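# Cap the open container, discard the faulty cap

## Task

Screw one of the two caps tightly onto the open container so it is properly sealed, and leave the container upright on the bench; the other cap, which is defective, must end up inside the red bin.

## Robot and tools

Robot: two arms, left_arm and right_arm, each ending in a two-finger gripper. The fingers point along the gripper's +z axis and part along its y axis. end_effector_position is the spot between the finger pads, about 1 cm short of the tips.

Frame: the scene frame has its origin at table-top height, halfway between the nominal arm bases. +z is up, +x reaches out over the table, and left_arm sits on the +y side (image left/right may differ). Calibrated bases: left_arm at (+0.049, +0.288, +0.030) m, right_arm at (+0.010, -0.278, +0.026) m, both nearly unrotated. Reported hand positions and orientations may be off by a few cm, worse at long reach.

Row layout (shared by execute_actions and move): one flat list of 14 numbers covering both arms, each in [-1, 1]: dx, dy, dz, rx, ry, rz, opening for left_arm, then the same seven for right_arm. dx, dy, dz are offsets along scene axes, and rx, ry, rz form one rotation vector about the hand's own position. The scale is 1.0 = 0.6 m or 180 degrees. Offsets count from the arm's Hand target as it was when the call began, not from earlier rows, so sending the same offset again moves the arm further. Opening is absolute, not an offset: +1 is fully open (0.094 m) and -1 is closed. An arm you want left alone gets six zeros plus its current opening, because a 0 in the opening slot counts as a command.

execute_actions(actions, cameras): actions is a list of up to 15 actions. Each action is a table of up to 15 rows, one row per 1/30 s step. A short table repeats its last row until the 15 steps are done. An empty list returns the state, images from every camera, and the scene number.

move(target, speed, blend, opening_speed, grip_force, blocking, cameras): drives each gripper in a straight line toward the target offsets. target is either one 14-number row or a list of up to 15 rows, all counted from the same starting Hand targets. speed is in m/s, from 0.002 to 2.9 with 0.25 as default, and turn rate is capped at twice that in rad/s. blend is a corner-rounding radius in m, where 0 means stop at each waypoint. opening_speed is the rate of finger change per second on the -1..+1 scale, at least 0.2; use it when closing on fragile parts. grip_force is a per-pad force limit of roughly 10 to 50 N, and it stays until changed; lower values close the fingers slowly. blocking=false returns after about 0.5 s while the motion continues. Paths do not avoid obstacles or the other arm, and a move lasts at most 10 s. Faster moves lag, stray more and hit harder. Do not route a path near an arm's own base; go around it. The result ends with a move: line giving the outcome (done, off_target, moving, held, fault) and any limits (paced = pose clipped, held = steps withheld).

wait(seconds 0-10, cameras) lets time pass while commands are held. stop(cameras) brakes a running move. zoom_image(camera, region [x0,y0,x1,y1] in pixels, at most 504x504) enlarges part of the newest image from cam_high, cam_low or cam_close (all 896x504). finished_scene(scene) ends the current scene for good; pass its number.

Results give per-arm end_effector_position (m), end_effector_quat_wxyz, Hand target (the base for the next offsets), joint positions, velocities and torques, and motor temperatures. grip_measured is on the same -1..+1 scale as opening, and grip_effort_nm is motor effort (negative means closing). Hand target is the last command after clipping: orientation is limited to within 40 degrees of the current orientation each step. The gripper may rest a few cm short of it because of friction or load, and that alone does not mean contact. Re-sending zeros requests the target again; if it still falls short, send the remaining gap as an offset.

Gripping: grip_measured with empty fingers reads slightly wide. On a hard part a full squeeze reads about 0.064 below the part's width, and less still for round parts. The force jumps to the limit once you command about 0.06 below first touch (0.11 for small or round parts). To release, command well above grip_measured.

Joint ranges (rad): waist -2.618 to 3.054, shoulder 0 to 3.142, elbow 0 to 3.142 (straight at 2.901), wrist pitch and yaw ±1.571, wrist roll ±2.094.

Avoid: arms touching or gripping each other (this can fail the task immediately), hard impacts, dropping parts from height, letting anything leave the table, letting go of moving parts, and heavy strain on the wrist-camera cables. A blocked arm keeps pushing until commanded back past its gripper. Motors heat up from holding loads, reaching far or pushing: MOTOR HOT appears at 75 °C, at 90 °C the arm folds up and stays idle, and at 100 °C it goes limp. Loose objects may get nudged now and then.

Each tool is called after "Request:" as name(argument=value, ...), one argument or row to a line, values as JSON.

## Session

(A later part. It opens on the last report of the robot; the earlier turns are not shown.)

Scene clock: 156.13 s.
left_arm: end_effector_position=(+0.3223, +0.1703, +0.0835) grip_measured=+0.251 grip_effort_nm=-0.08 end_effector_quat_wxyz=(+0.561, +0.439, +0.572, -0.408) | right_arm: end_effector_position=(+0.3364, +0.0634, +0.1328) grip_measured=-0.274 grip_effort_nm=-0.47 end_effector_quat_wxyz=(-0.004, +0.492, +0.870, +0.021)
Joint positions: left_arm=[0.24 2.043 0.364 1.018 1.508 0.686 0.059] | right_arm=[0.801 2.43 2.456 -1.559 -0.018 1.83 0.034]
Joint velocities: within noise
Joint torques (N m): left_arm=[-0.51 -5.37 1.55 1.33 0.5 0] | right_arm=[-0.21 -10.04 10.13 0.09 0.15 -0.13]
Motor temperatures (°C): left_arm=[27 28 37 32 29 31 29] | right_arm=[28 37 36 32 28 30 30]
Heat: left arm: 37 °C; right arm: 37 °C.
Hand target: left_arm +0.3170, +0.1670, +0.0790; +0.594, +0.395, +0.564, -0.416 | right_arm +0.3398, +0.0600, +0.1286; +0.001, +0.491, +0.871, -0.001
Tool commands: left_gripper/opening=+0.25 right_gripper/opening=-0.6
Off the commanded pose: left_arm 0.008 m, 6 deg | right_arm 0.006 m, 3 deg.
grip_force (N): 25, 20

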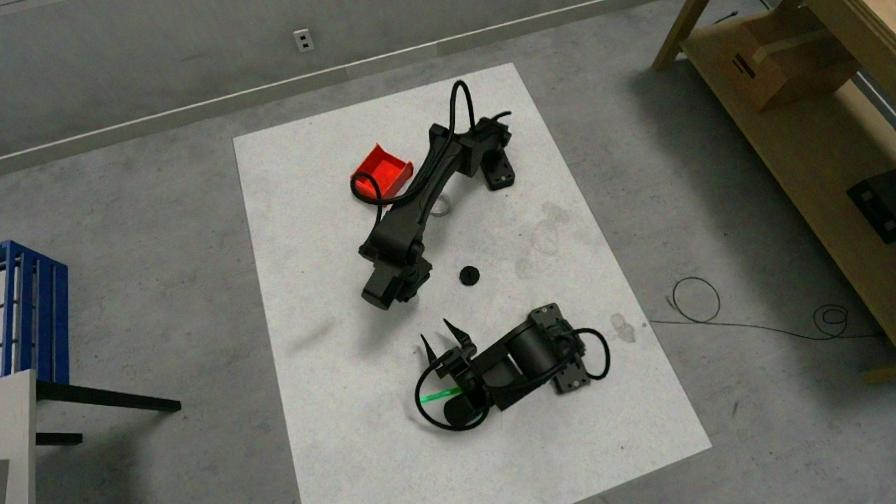

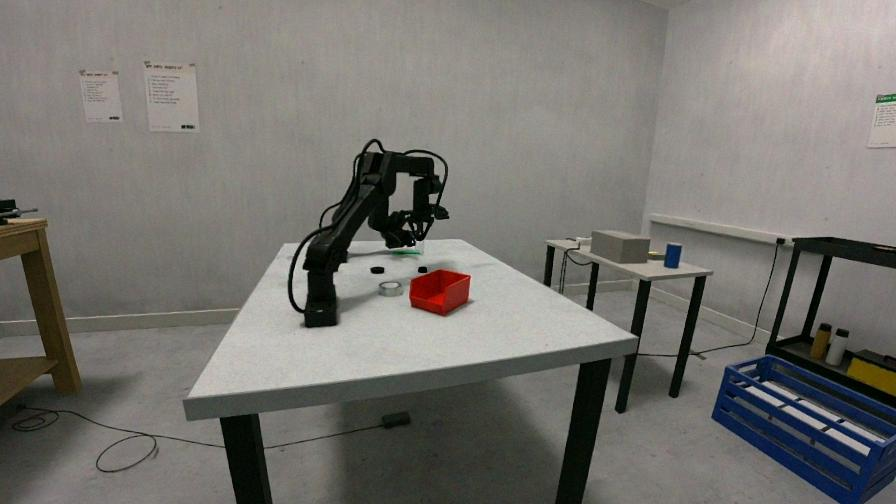

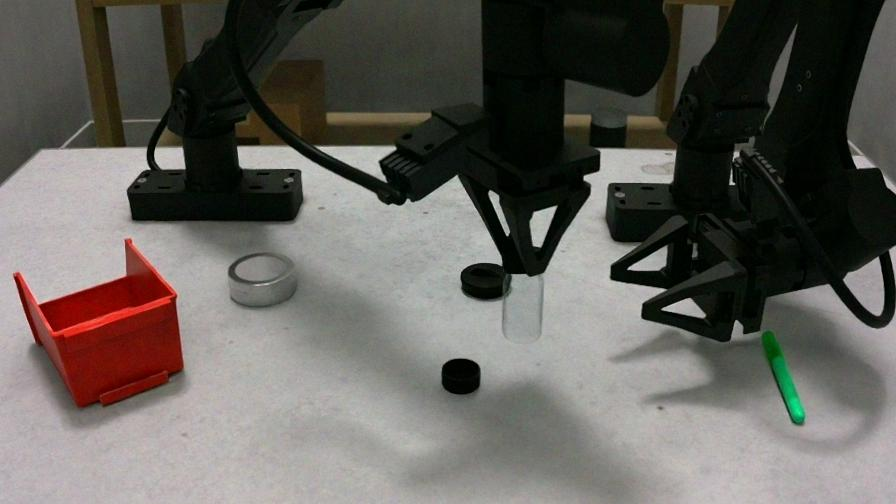

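Request:
zoom_image(
  camera="cam_low",
  region=[382, 225, 427, 261],
)

Request:
zoom_image(
  camera="cam_high",
  region=[390, 280, 460, 350],
)

Scaled by 11.200 from the camera's 896x504 image, which has a finer 1280x720 frame.

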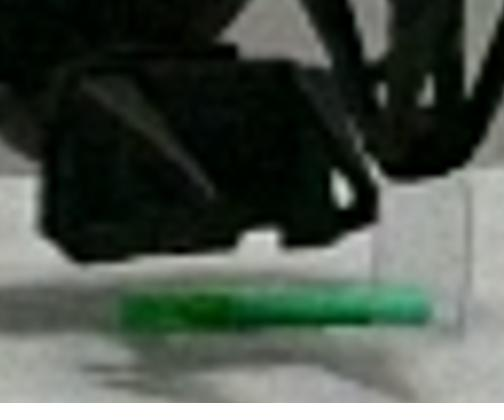

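Scaled by 7.200 from the camera's 896x504 image, which has a finer 1280x720 frame.

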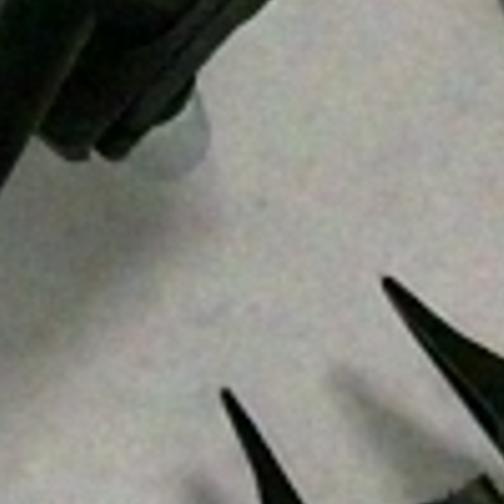

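Request:
move(
  target=[0.0167, -0.0833, -0.01, 0, 0, 0, 0.25, 0, 0, 0, 0, 0, 0, -0.6],
  speed=0.08,
  cameras=["all"],
)

Scene clock: 162.87 s.
left_arm: end_effector_position=(+0.3271, +0.1185, +0.0667) grip_measured=+0.251 grip_effort_nm=-0.08 end_effector_quat_wxyz=(+0.516, +0.422, +0.614, -0.423) | right_arm: end_effector_position=(+0.3364, +0.0634, +0.1328) grip_measured=-0.274 grip_effort_nm=-0.47 end_effector_quat_wxyz=(-0.004, +0.492, +0.870, +0.021)
Joint positions: left_arm=[0.008 2.18 0.337 1.457 1.275 0.285 0.059] | right_arm=[0.801 2.43 2.456 -1.559 -0.018 1.83 0.034]
Joint torques (N m): left_arm=[-0.38 -5.78 0.8 2.59 0.25 0.02] | right_arm=[-0.23 -10.1 10.15 0.09 0.15 -0.13]
Heat: left arm: 36 °C; right arm: 38 °C.
Hand target: left_arm +0.3270, +0.1170, +0.0730; +0.594, +0.395, +0.564, -0.416 | right_arm +0.3398, +0.0600, +0.1286; +0.001, +0.491, +0.871, -0.001
Off the commanded pose: left_arm 0.006 m, 11 deg | right_arm 0.006 m, 3 deg.
joint sent to its limit (left arm) — joint 4 (wrist pitch), upper limit. The joint targets are off in orientation, not in position.
joint sent to its limit (right arm) — joint 4 (wrist pitch), lower limit. The joint targets still meet the commanded pose.
grip_force (N): 25, 20
move: off_target (left_arm, right_arm)

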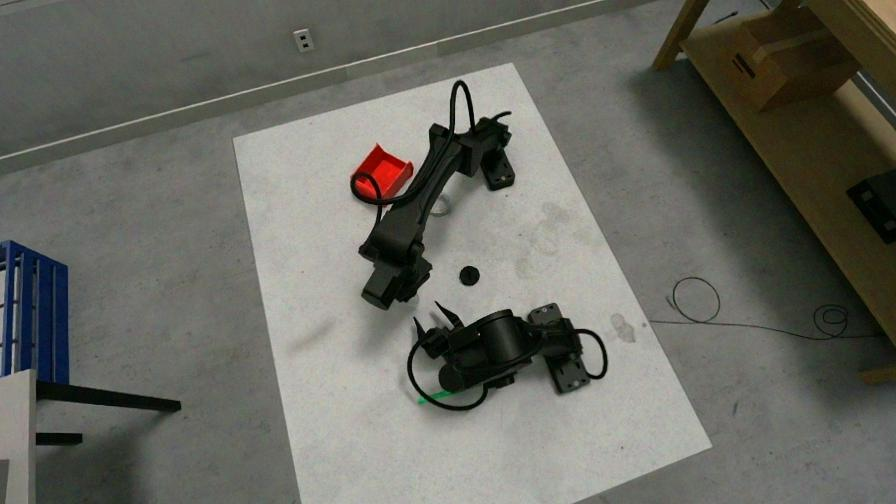

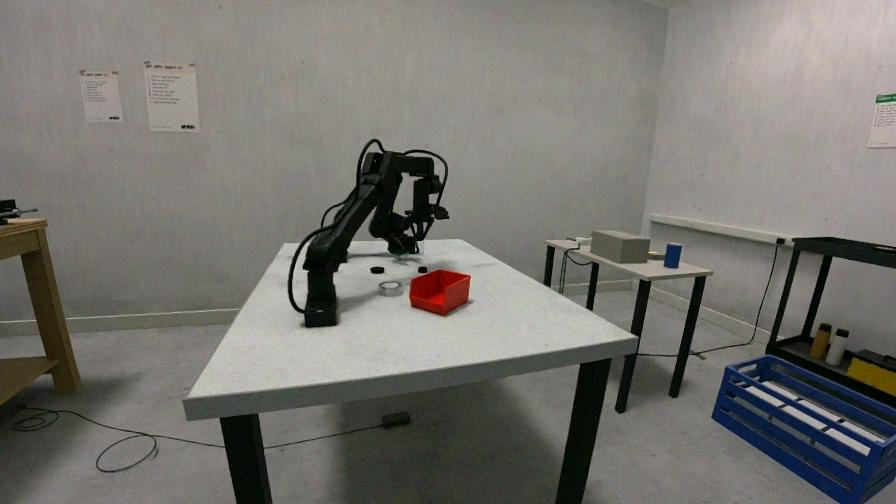

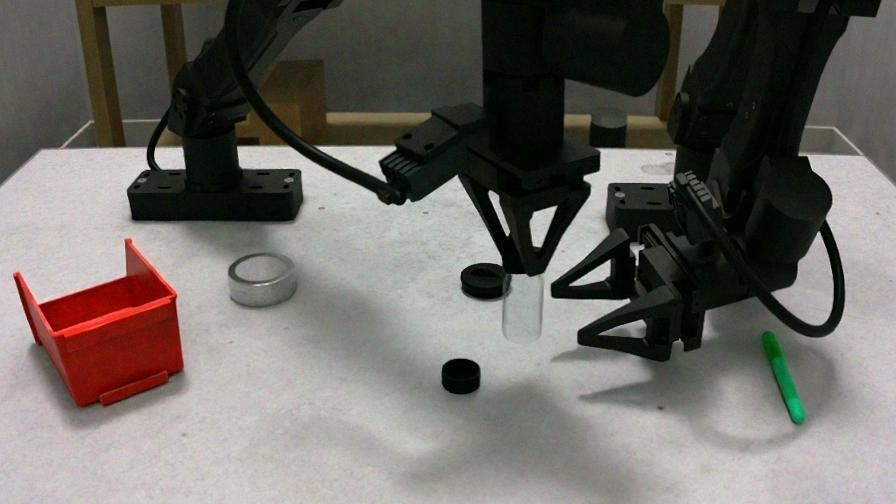

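Request:
move(
  target=[0, 0, 0, 0, 0, 0, 0.25, -0.005, -0.1, 0.01, 0, 0, 0, -0.6],
  speed=0.06,
  cameras=["cam_close", "cam_high"],
)

Scene clock: 166.67 s.
left_arm: end_effector_position=(+0.3272, +0.1186, +0.0666) grip_measured=+0.251 grip_effort_nm=-0.08 end_effector_quat_wxyz=(+0.516, +0.421, +0.615, -0.423) | right_arm: end_effector_position=(+0.3349, +0.0055, +0.1216) grip_measured=-0.274 grip_effort_nm=-0.47 end_effector_quat_wxyz=(-0.013, +0.492, +0.870, -0.012)
Joint positions: left_arm=[0.008 2.18 0.337 1.457 1.274 0.284 0.059] | right_arm=[0.711 2.263 2.12 -1.459 -0.017 1.738 0.034]
Joint torques (N m): left_arm=[-0.36 -5.86 0.76 2.6 0.27 0.02] | right_arm=[-0.34 -14.37 5.86 0.17 0.15 -0.12]
Heat: left arm: 36 °C; right arm: 39 °C.
Hand target: left_arm +0.3269, +0.1170, +0.0730; +0.594, +0.395, +0.564, -0.416 | right_arm +0.3368, -0.0002, +0.1347; +0.001, +0.491, +0.871, -0.001
Off the commanded pose: left_arm 0.007 m, 11 deg | right_arm 0.014 m, 2 deg.
joint sent to its limit (left arm) — joint 4 (wrist pitch), upper limit. The joint targets are off in orientation, not in position.
grip_force (N): 25, 20
move: off_target (left_arm, right_arm)
Images, in order (width x height): cam_high 896x504, cam_close 896x504.

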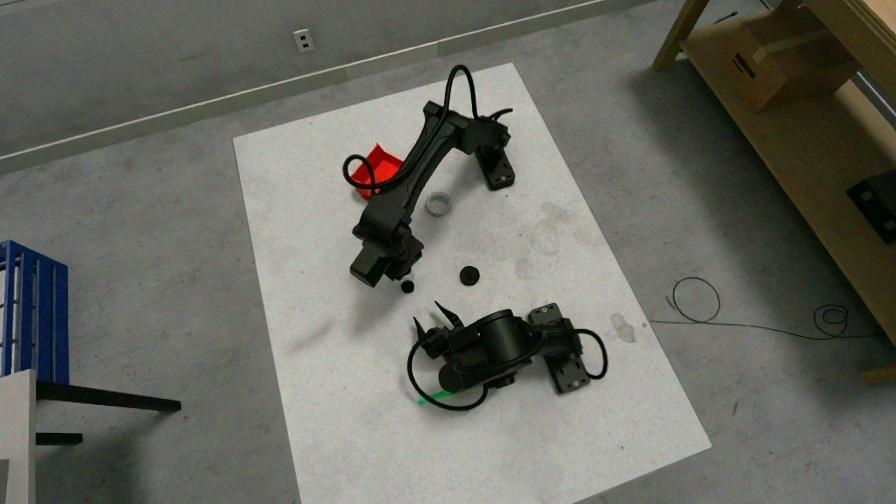

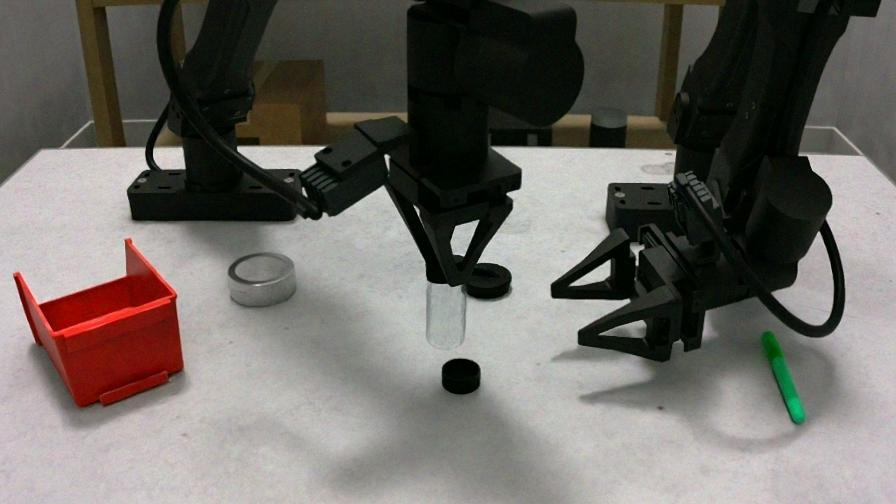

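Request:
move(
  target=[0.0217, -0.095, 0.03, 0, 0, 0, 0.25, 0, 0, 0.0333, 0, 0, 0, -0.6],
  speed=0.06,
  cameras=["cam_close", "cam_high"],
)

Scene clock: 171.07 s.
left_arm: end_effector_position=(+0.3311, +0.0638, +0.0622) grip_measured=+0.251 grip_effort_nm=-0.08 end_effector_quat_wxyz=(+0.487, +0.416, +0.641, -0.423) | right_arm: end_effector_position=(+0.3324, +0.0034, +0.1358) grip_measured=-0.274 grip_effort_nm=-0.47 end_effector_quat_wxyz=(-0.014, +0.492, +0.870, -0.014)
Joint positions: left_arm=[-0.229 2.164 0.372 1.458 1.036 0.151 0.059] | right_arm=[0.711 2.263 2.177 -1.522 -0.017 1.737 0.034]
Joint torques (N m): left_arm=[-0.47 -11.37 2.3 2.73 0.18 0] | right_arm=[-0.29 -13.14 10.21 -0.04 0.16 -0.12]
Heat: left arm: 36 °C; right arm: 39 °C.
Hand target: left_arm +0.3401, +0.0601, +0.0910; +0.594, +0.395, +0.564, -0.416 | right_arm +0.3368, -0.0002, +0.1547; +0.001, +0.491, +0.871, -0.001
Off the commanded pose: left_arm 0.030 m, 15 deg | right_arm 0.020 m, 2 deg.
joint sent to its limit (left arm) — joint 4 (wrist pitch), upper limit. The joint targets are off in orientation, not in position.
grip_force (N): 25, 20
move: off_target (left_arm, right_arm)
Images, in order (width x height): cam_high 896x504, cam_close 896x504.

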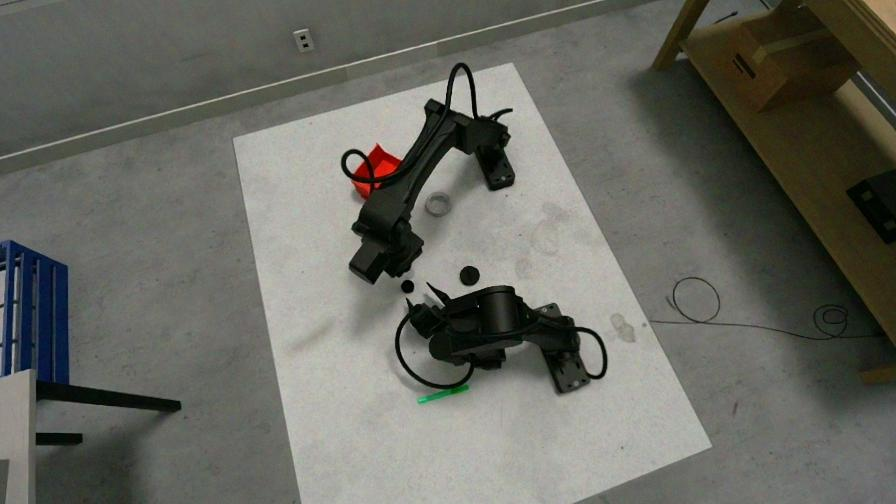

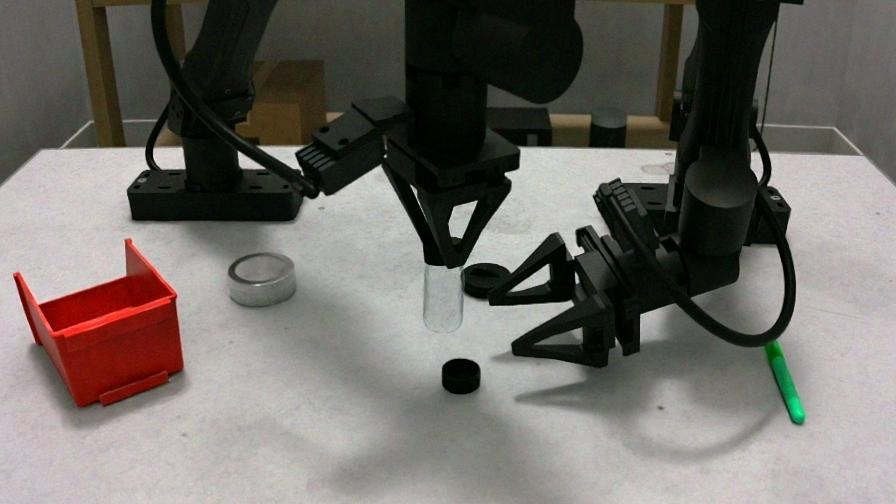

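Request:
move(
  target=[0, 0, 0, 0, 0, 0, 0.25, 0, -0.1333, 0.0, 0, 0, 0, -0.6],
  speed=0.07,
  cameras=["cam_close"],
)

Scene clock: 173.67 s.
left_arm: end_effector_position=(+0.3313, +0.0638, +0.0622) grip_measured=+0.251 grip_effort_nm=-0.08 end_effector_quat_wxyz=(+0.488, +0.416, +0.641, -0.423) | right_arm: end_effector_position=(+0.3368, -0.0750, +0.1452) grip_measured=-0.274 grip_effort_nm=-0.47 end_effector_quat_wxyz=(-0.014, +0.493, +0.870, -0.009)
Joint positions: left_arm=[-0.229 2.164 0.372 1.458 1.035 0.151 0.059] | right_arm=[0.549 2.045 1.871 -1.425 -0.015 1.578 0.034]
Joint torques (N m): left_arm=[-0.54 -11.25 2.39 2.72 0.21 0.03] | right_arm=[-0.12 -12.49 5.89 0.21 0.11 -0.12]
Motor temperatures (°C): left_arm=[27 29 36 37 29 31 29] | right_arm=[28 40 36 31 28 30 30]
Heat: left arm: 37 °C; right arm: 40 °C.
Hand target: left_arm +0.3401, +0.0601, +0.0910; +0.594, +0.395, +0.564, -0.416 | right_arm +0.3367, -0.0801, +0.1546; +0.000, +0.491, +0.871, -0.002
Off the commanded pose: left_arm 0.030 m, 15 deg | right_arm 0.011 m, 2 deg.
joint sent to its limit (left arm) — joint 4 (wrist pitch), upper limit. The joint targets are off in orientation, not in position.
grip_force (N): 25, 20
move: off_target (left_arm, right_arm)
Images, in order (width x height): cam_close 896x504.

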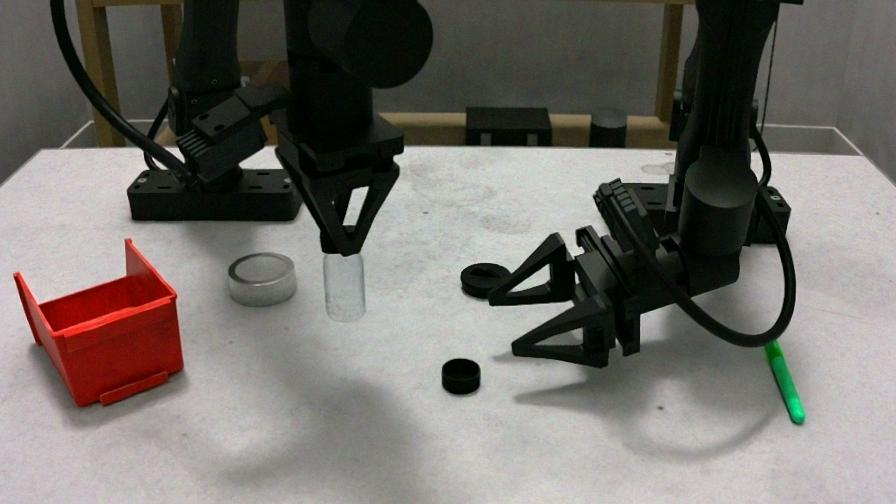

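Request:
move(
  target=[-0.0083, -0.125, 0.0133, 0, 0, 0, 0.25, 0, 0, 0.0, 0, 0, 0, -0.6],
  speed=0.07,
  cameras=["all"],
)

Scene clock: 176.40 s.
left_arm: end_effector_position=(+0.3278, -0.0093, +0.0674) grip_measured=+0.251 grip_effort_nm=-0.08 end_effector_quat_wxyz=(+0.495, +0.424, +0.642, -0.404) | right_arm: end_effector_position=(+0.3369, -0.0749, +0.1452) grip_measured=-0.274 grip_effort_nm=-0.47 end_effector_quat_wxyz=(-0.013, +0.493, +0.870, -0.008)
Joint positions: left_arm=[-0.519 2.156 0.447 1.459 0.733 0.069 0.059] | right_arm=[0.549 2.045 1.871 -1.424 -0.015 1.578 0.034]
Joint torques (N m): left_arm=[-0.49 -10.74 3.11 2.91 0.12 0.01] | right_arm=[-0.16 -12.48 5.9 0.22 0.14 -0.13]
Heat: left arm: 39 °C; right arm: 39 °C.
Hand target: left_arm +0.3351, -0.0149, +0.0991; +0.594, +0.395, +0.564, -0.416 | right_arm +0.3368, -0.0801, +0.1546; +0.001, +0.491, +0.871, -0.001
Off the commanded pose: left_arm 0.033 m, 15 deg | right_arm 0.011 m, 2 deg.
joint sent to its limit (left arm) — joint 4 (wrist pitch), upper limit. The joint targets are off in orientation, not in position.
grip_force (N): 25, 20
move: off_target (left_arm, right_arm)

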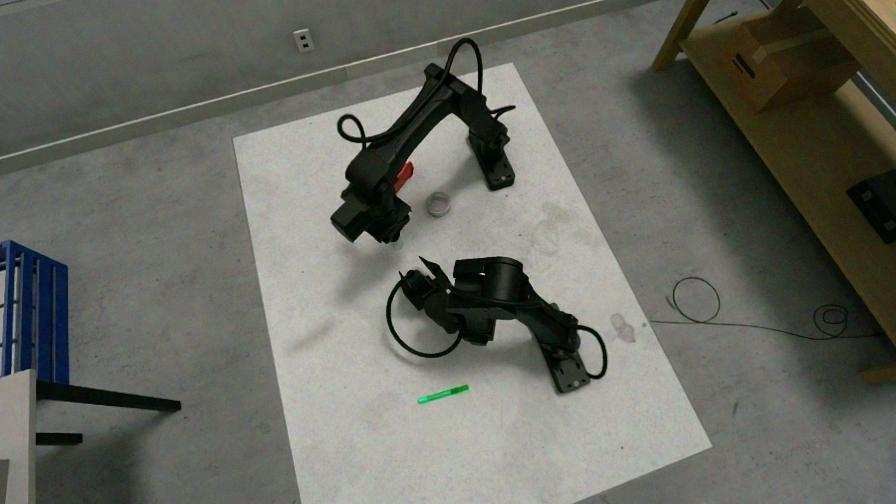

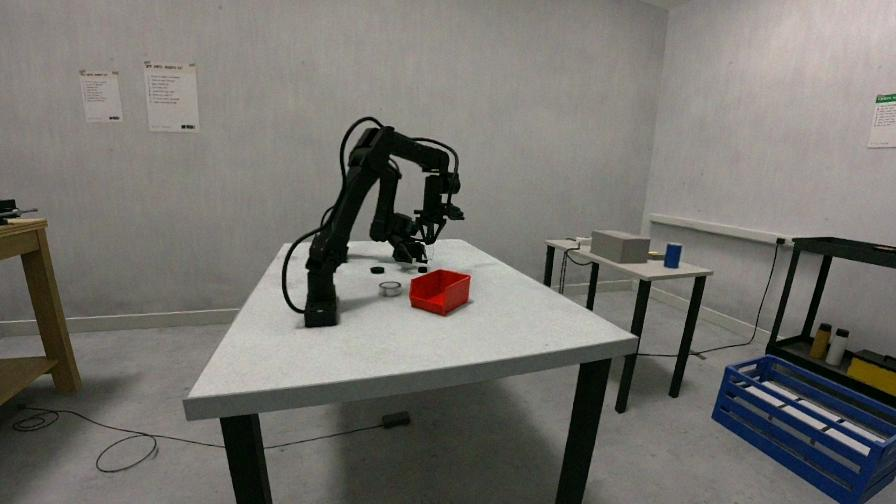

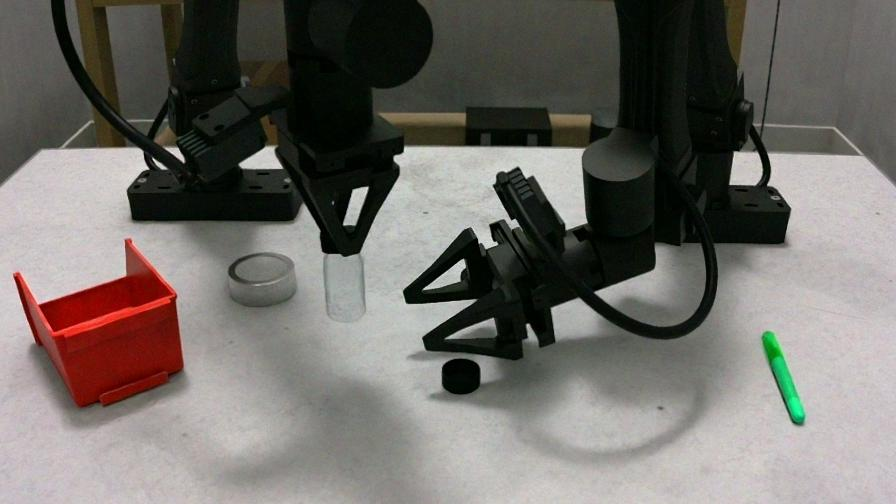

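Request:
move(
  target=[0.0367, 0.0073, -0.0035, 0.0227, 0.0023, -0.1556, 0.25, 0, 0, 0.0, 0, 0, 0, -0.6],
  speed=0.1,
  cameras=["all"],
)

Scene clock: 183.97 s.
left_arm: end_effector_position=(+0.3555, -0.0116, +0.1086) grip_measured=+0.251 grip_effort_nm=-0.08 end_effector_quat_wxyz=(+0.471, +0.543, +0.459, -0.522) | right_arm: end_effector_position=(+0.3369, -0.0749, +0.1452) grip_measured=-0.274 grip_effort_nm=-0.47 end_effector_quat_wxyz=(-0.013, +0.493, +0.870, -0.008)
Joint positions: left_arm=[-0.352 2.277 0.833 1.395 1.351 0.079 0.059] | right_arm=[0.549 2.045 1.871 -1.424 -0.015 1.578 0.034]
Joint torques (N m): left_arm=[0.55 -8.73 4.49 1.28 0.24 0.07] | right_arm=[-0.16 -12.46 5.94 0.23 0.13 -0.13]
Heat: left arm: 40 °C; right arm: 39 °C.
Hand target: left_arm +0.3571, -0.0105, +0.0969; +0.459, +0.539, +0.468, -0.529 | right_arm +0.3368, -0.0801, +0.1546; +0.001, +0.491, +0.871, -0.001
Off the commanded pose: left_arm 0.012 m, 2 deg | right_arm 0.011 m, 2 deg.
grip_force (N): 25, 20
move: off_target (left_arm, right_arm)

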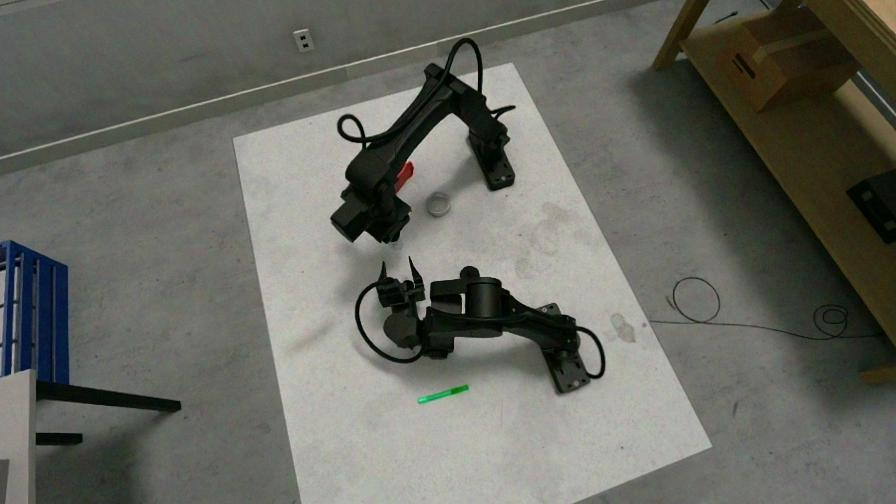

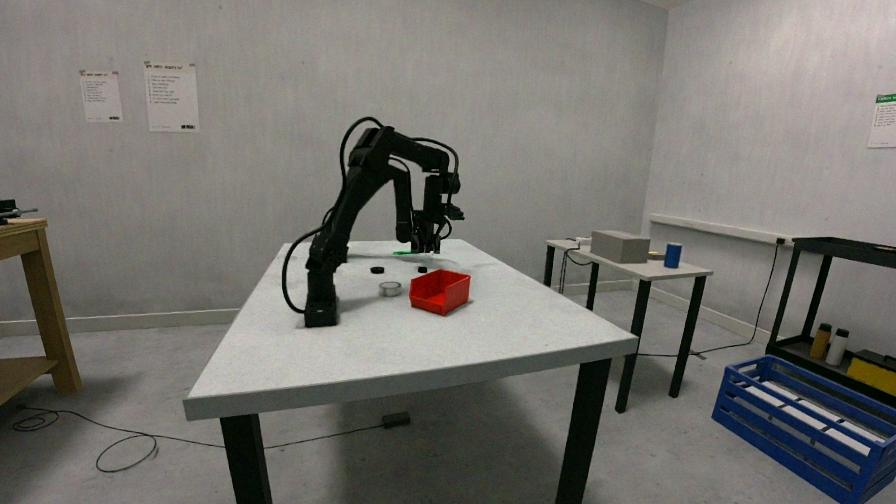

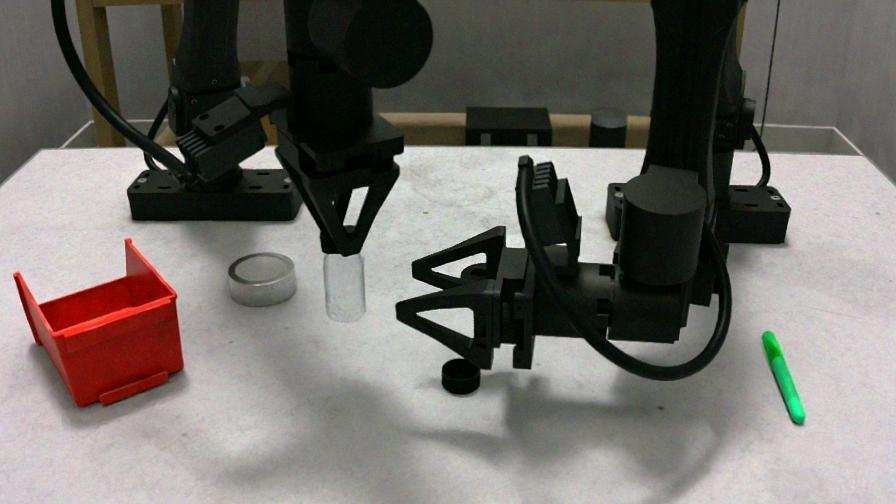

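Request:
zoom_image(
  camera="cam_close",
  region=[270, 200, 470, 340],
)

Request:
zoom_image(
  camera="cam_high",
  region=[360, 210, 450, 300],
)

Request:
zoom_image(
  camera="cam_low",
  region=[395, 205, 455, 270],
)

Scaled by 2.520 from the camera's 896x504 image, which has a finer 1280x720 frame.

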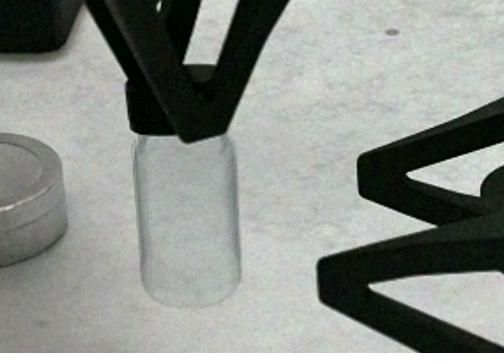

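Scaled by 5.600 from the camera's 896x504 image, which has a finer 1280x720 frame.

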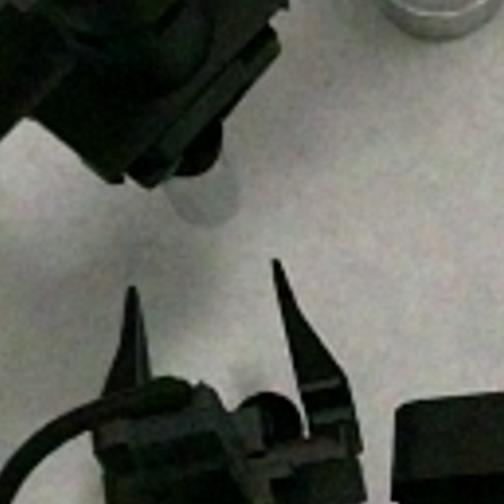

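Scaled by 7.754 from the camera's 896x504 image, which has a finer 1280x720 frame.

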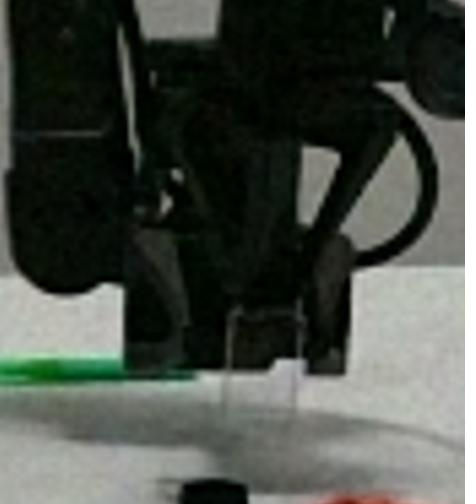

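Request:
move(
  target=[-0.0125, -0.0583, -0.0133, 0, 0, 0, 0.25, 0, 0, 0.0, 0, 0, 0, -0.6],
  speed=0.06,
  cameras=["all"],
)

Request:
zoom_image(
  camera="cam_high",
  region=[360, 210, 450, 300],
)

Request:
zoom_image(
  camera="cam_close",
  region=[270, 200, 470, 340],
)

Scene clock: 191.13 s.
left_arm: end_effector_position=(+0.3479, -0.0440, +0.0984) grip_measured=+0.251 grip_effort_nm=-0.08 end_effector_quat_wxyz=(+0.462, +0.541, +0.465, -0.527) | right_arm: end_effector_position=(+0.3369, -0.0749, +0.1452) grip_measured=-0.274 grip_effort_nm=-0.47 end_effector_quat_wxyz=(-0.013, +0.493, +0.870, -0.008)
Joint positions: left_arm=[-0.444 2.321 0.868 1.395 1.266 0.064 0.059] | right_arm=[0.549 2.045 1.871 -1.424 -0.015 1.578 0.034]
Joint torques (N m): left_arm=[-0.24 -9.02 4.52 1.63 0.04 -0.03] | right_arm=[-0.14 -12.48 5.87 0.22 0.15 -0.12]
Heat: left arm: 39 °C; right arm: 39 °C.
Hand target: left_arm +0.3495, -0.0456, +0.0889; +0.459, +0.539, +0.468, -0.529 | right_arm +0.3368, -0.0801, +0.1546; +0.001, +0.491, +0.871, -0.001
Off the commanded pose: left_arm 0.010 m, 1 deg | right_arm 0.011 m, 2 deg.
grip_force (N): 25, 20
move: off_target (right_arm)

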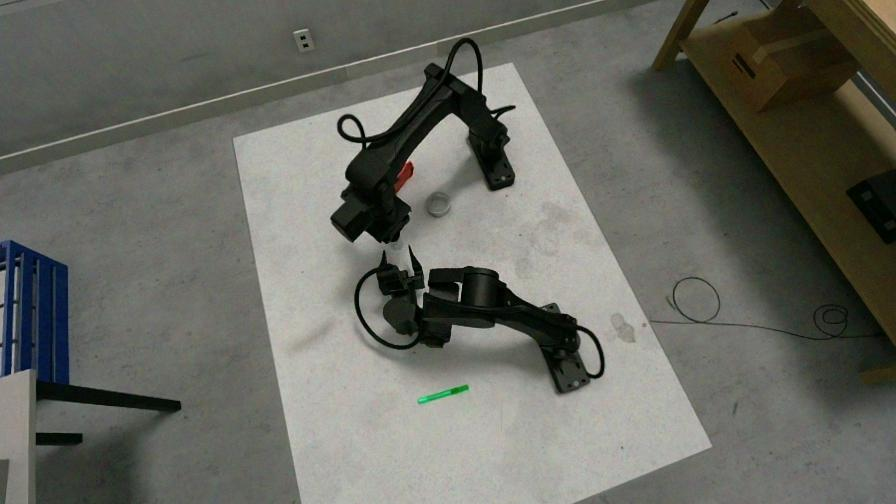

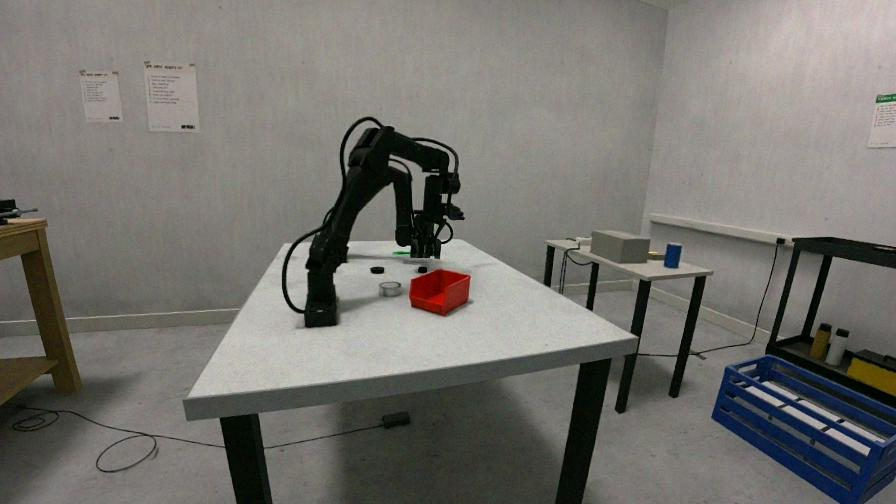

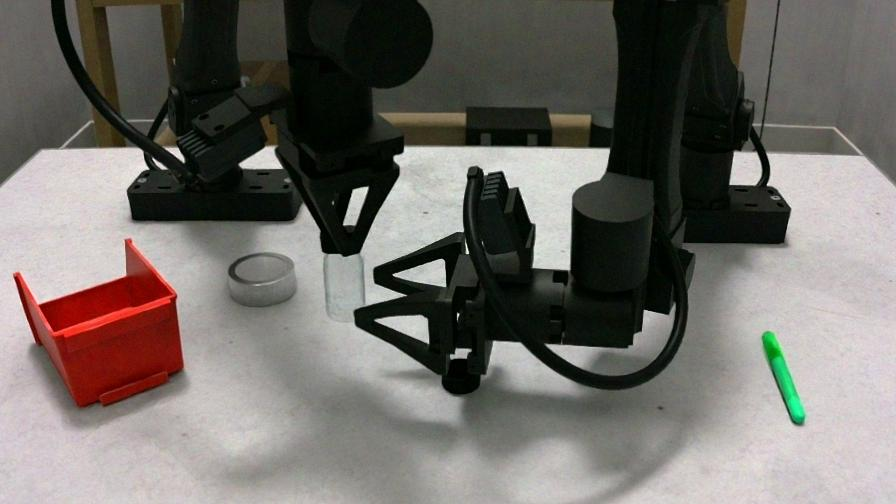

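Scaled by 5.600 from the camera's 896x504 image, which has a finer 1280x720 frame.

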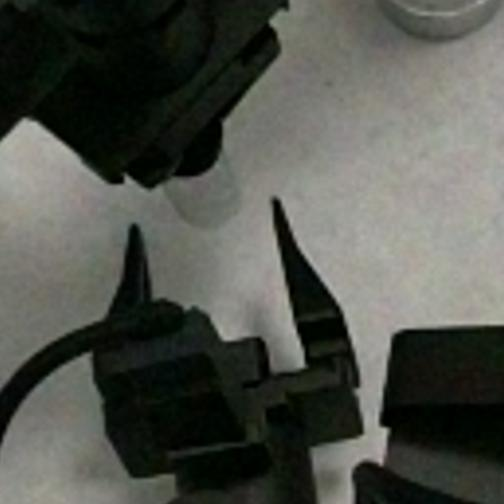

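Scaled by 2.520 from the camera's 896x504 image, which has a finer 1280x720 frame.

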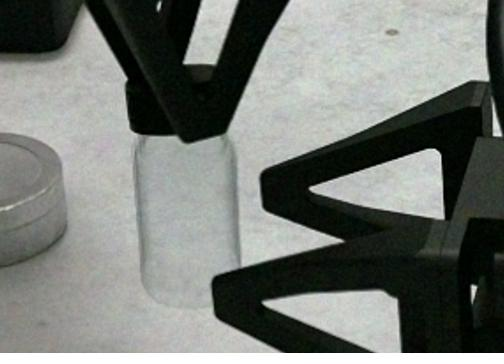

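Request:
move(
  target=[-0.0067, -0.05, 0.0, 0, 0, 0, 0.25, 0, 0, 0.0, 0, 0, 0, -0.6],
  speed=0.05,
  cameras=["all"],
)

Request:
zoom_image(
  camera="cam_high",
  region=[360, 210, 450, 300],
)

Request:
zoom_image(
  camera="cam_close",
  region=[270, 200, 470, 340],
)

Scene clock: 193.70 s.
left_arm: end_effector_position=(+0.3442, -0.0736, +0.1014) grip_measured=+0.251 grip_effort_nm=-0.07 end_effector_quat_wxyz=(+0.467, +0.542, +0.460, -0.526) | right_arm: end_effector_position=(+0.3369, -0.0749, +0.1452) grip_measured=-0.274 grip_effort_nm=-0.47 end_effector_quat_wxyz=(-0.013, +0.493, +0.870, -0.008)
Joint positions: left_arm=[-0.52 2.338 0.915 1.396 1.189 0.049 0.059] | right_arm=[0.549 2.045 1.871 -1.424 -0.015 1.578 0.034]
Joint torques (N m): left_arm=[-0.27 -9.29 4.81 1.55 0.04 0.03] | right_arm=[-0.2 -12.53 5.91 0.21 0.14 -0.12]
Heat: left arm: 38 °C; right arm: 39 °C.
Hand target: left_arm +0.3456, -0.0755, +0.0890; +0.459, +0.539, +0.468, -0.529 | right_arm +0.3368, -0.0801, +0.1546; +0.001, +0.491, +0.871, -0.001
Off the commanded pose: left_arm 0.013 m, 1 deg | right_arm 0.011 m, 2 deg.
grip_force (N): 25, 20
move: off_target (left_arm, right_arm)

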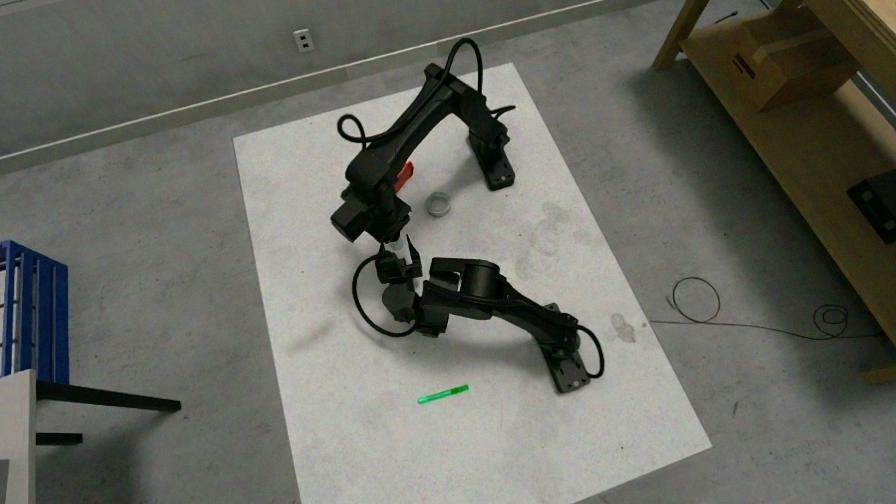

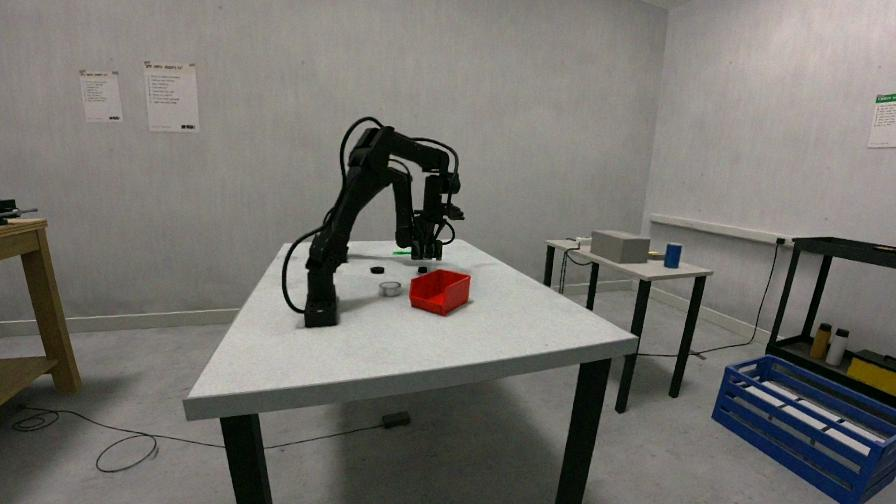

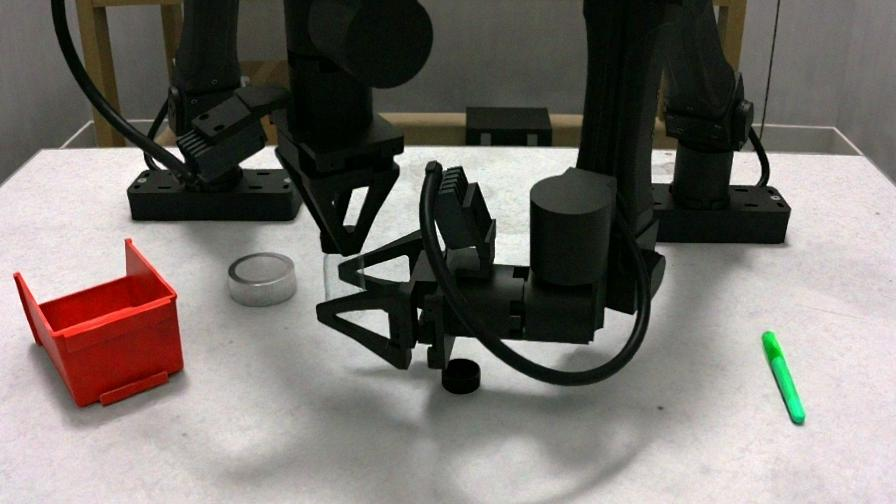

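Scaled by 5.600 from the camera's 896x504 image, which has a finer 1280x720 frame.

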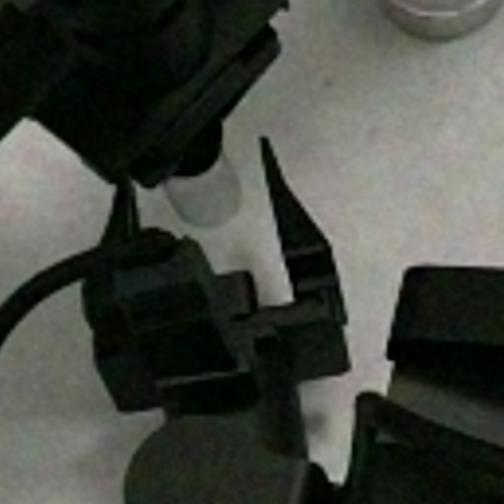

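Scaled by 2.520 from the camera's 896x504 image, which has a finer 1280x720 frame.

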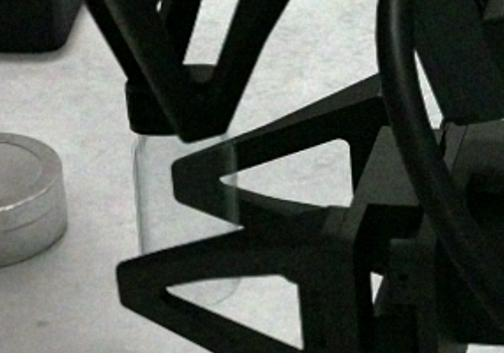

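Request:
move(
  target=[0, -0.003, -0.013, 0, 0, 0, 0.25, 0, 0, 0.0, 0, 0, 0, -0.6],
  speed=0.05,
  cameras=["cam_close"],
)

Scene clock: 195.93 s.
left_arm: end_effector_position=(+0.3460, -0.0742, +0.0911) grip_measured=+0.251 grip_effort_nm=-0.07 end_effector_quat_wxyz=(+0.462, +0.539, +0.467, -0.527) | right_arm: end_effector_position=(+0.3369, -0.0749, +0.1452) grip_measured=-0.274 grip_effort_nm=-0.47 end_effector_quat_wxyz=(-0.013, +0.493, +0.870, -0.008)
Joint positions: left_arm=[-0.52 2.37 0.927 1.398 1.185 0.048 0.059] | right_arm=[0.549 2.045 1.871 -1.424 -0.015 1.578 0.034]
Joint velocities: left_arm=[-0.012 0.002 -0.012 0.051 -0.037 -0.183 0.001] | right_arm=[within noise]
Joint torques (N m): left_arm=[-0.66 -9.31 4.78 1.69 0.03 0.06] | right_arm=[-0.16 -12.45 5.89 0.23 0.13 -0.13]
Heat: left arm: 38 °C; right arm: 39 °C.
Hand target: left_arm +0.3455, -0.0773, +0.0810; +0.459, +0.539, +0.468, -0.529 | right_arm +0.3368, -0.0801, +0.1546; +0.001, +0.491, +0.871, -0.001
Off the commanded pose: left_arm 0.010 m, 0 deg | right_arm 0.011 m, 2 deg.
grip_force (N): 25, 20
move: off_target (right_arm)
Images, in order (width x height): cam_close 896x504.

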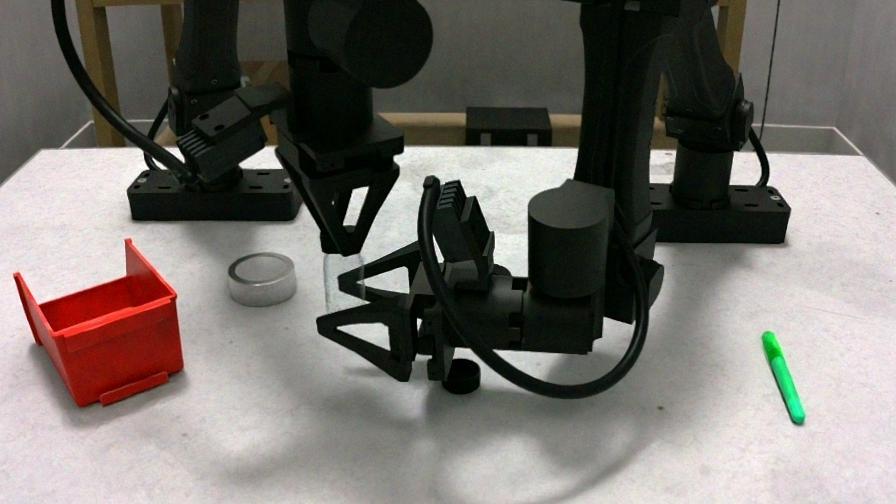

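Request:
move(
  target=[0, 0, 0.011, 0, 0, 0, 0.25, 0, 0, 0.0, 0, 0, 0, -0.6],
  speed=0.05,
  cameras=["cam_close"],
)

Request:
zoom_image(
  camera="cam_close",
  region=[270, 120, 510, 360],
)

Scene clock: 197.23 s.
left_arm: end_effector_position=(+0.3462, -0.0743, +0.0913) grip_measured=+0.251 grip_effort_nm=-0.08 end_effector_quat_wxyz=(+0.463, +0.539, +0.467, -0.527) | right_arm: end_effector_position=(+0.3369, -0.0749, +0.1452) grip_measured=-0.274 grip_effort_nm=-0.47 end_effector_quat_wxyz=(-0.013, +0.493, +0.870, -0.008)
Joint positions: left_arm=[-0.52 2.37 0.927 1.398 1.184 0.047 0.059] | right_arm=[0.549 2.045 1.871 -1.424 -0.015 1.578 0.034]
Joint torques (N m): left_arm=[-0.76 -11.58 4.34 1.56 0.04 0.01] | right_arm=[-0.16 -12.45 5.91 0.22 0.12 -0.12]
Heat: left arm: 38 °C; right arm: 39 °C.
Hand target: left_arm +0.3456, -0.0773, +0.0877; +0.459, +0.539, +0.468, -0.529 | right_arm +0.3368, -0.0801, +0.1546; +0.001, +0.491, +0.871, -0.001
Off the commanded pose: left_arm 0.005 m, 0 deg | right_arm 0.011 m, 2 deg.
grip_force (N): 25, 20
move: off_target (right_arm)
Images, in order (width x height): cam_close 896x504.

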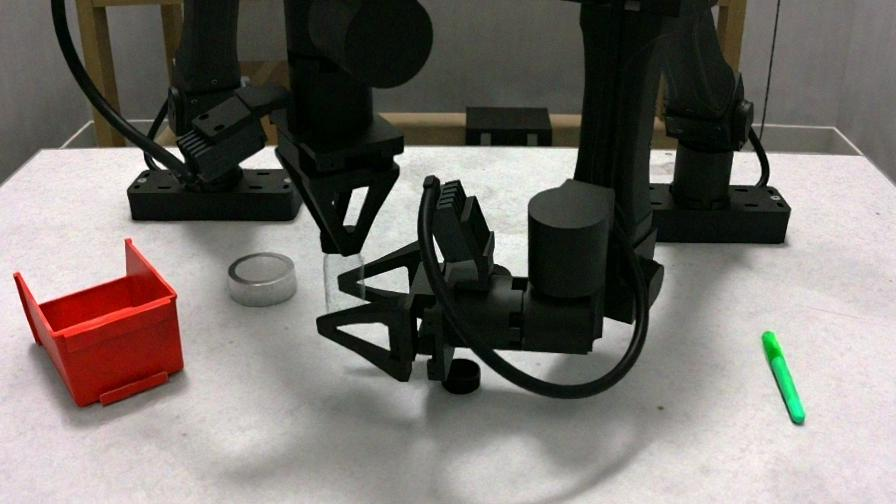

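Scaled by 2.100 from the camera's 896x504 image, which has a finer 1280x720 frame.

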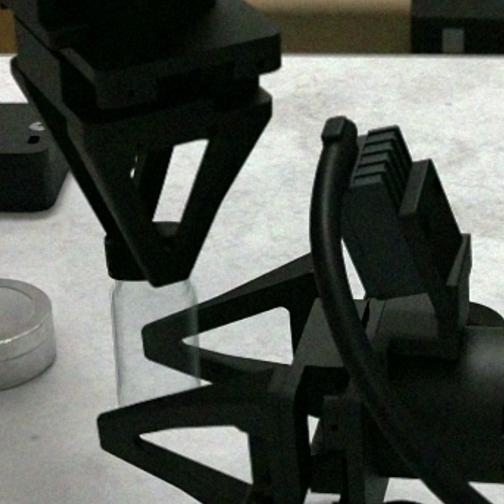

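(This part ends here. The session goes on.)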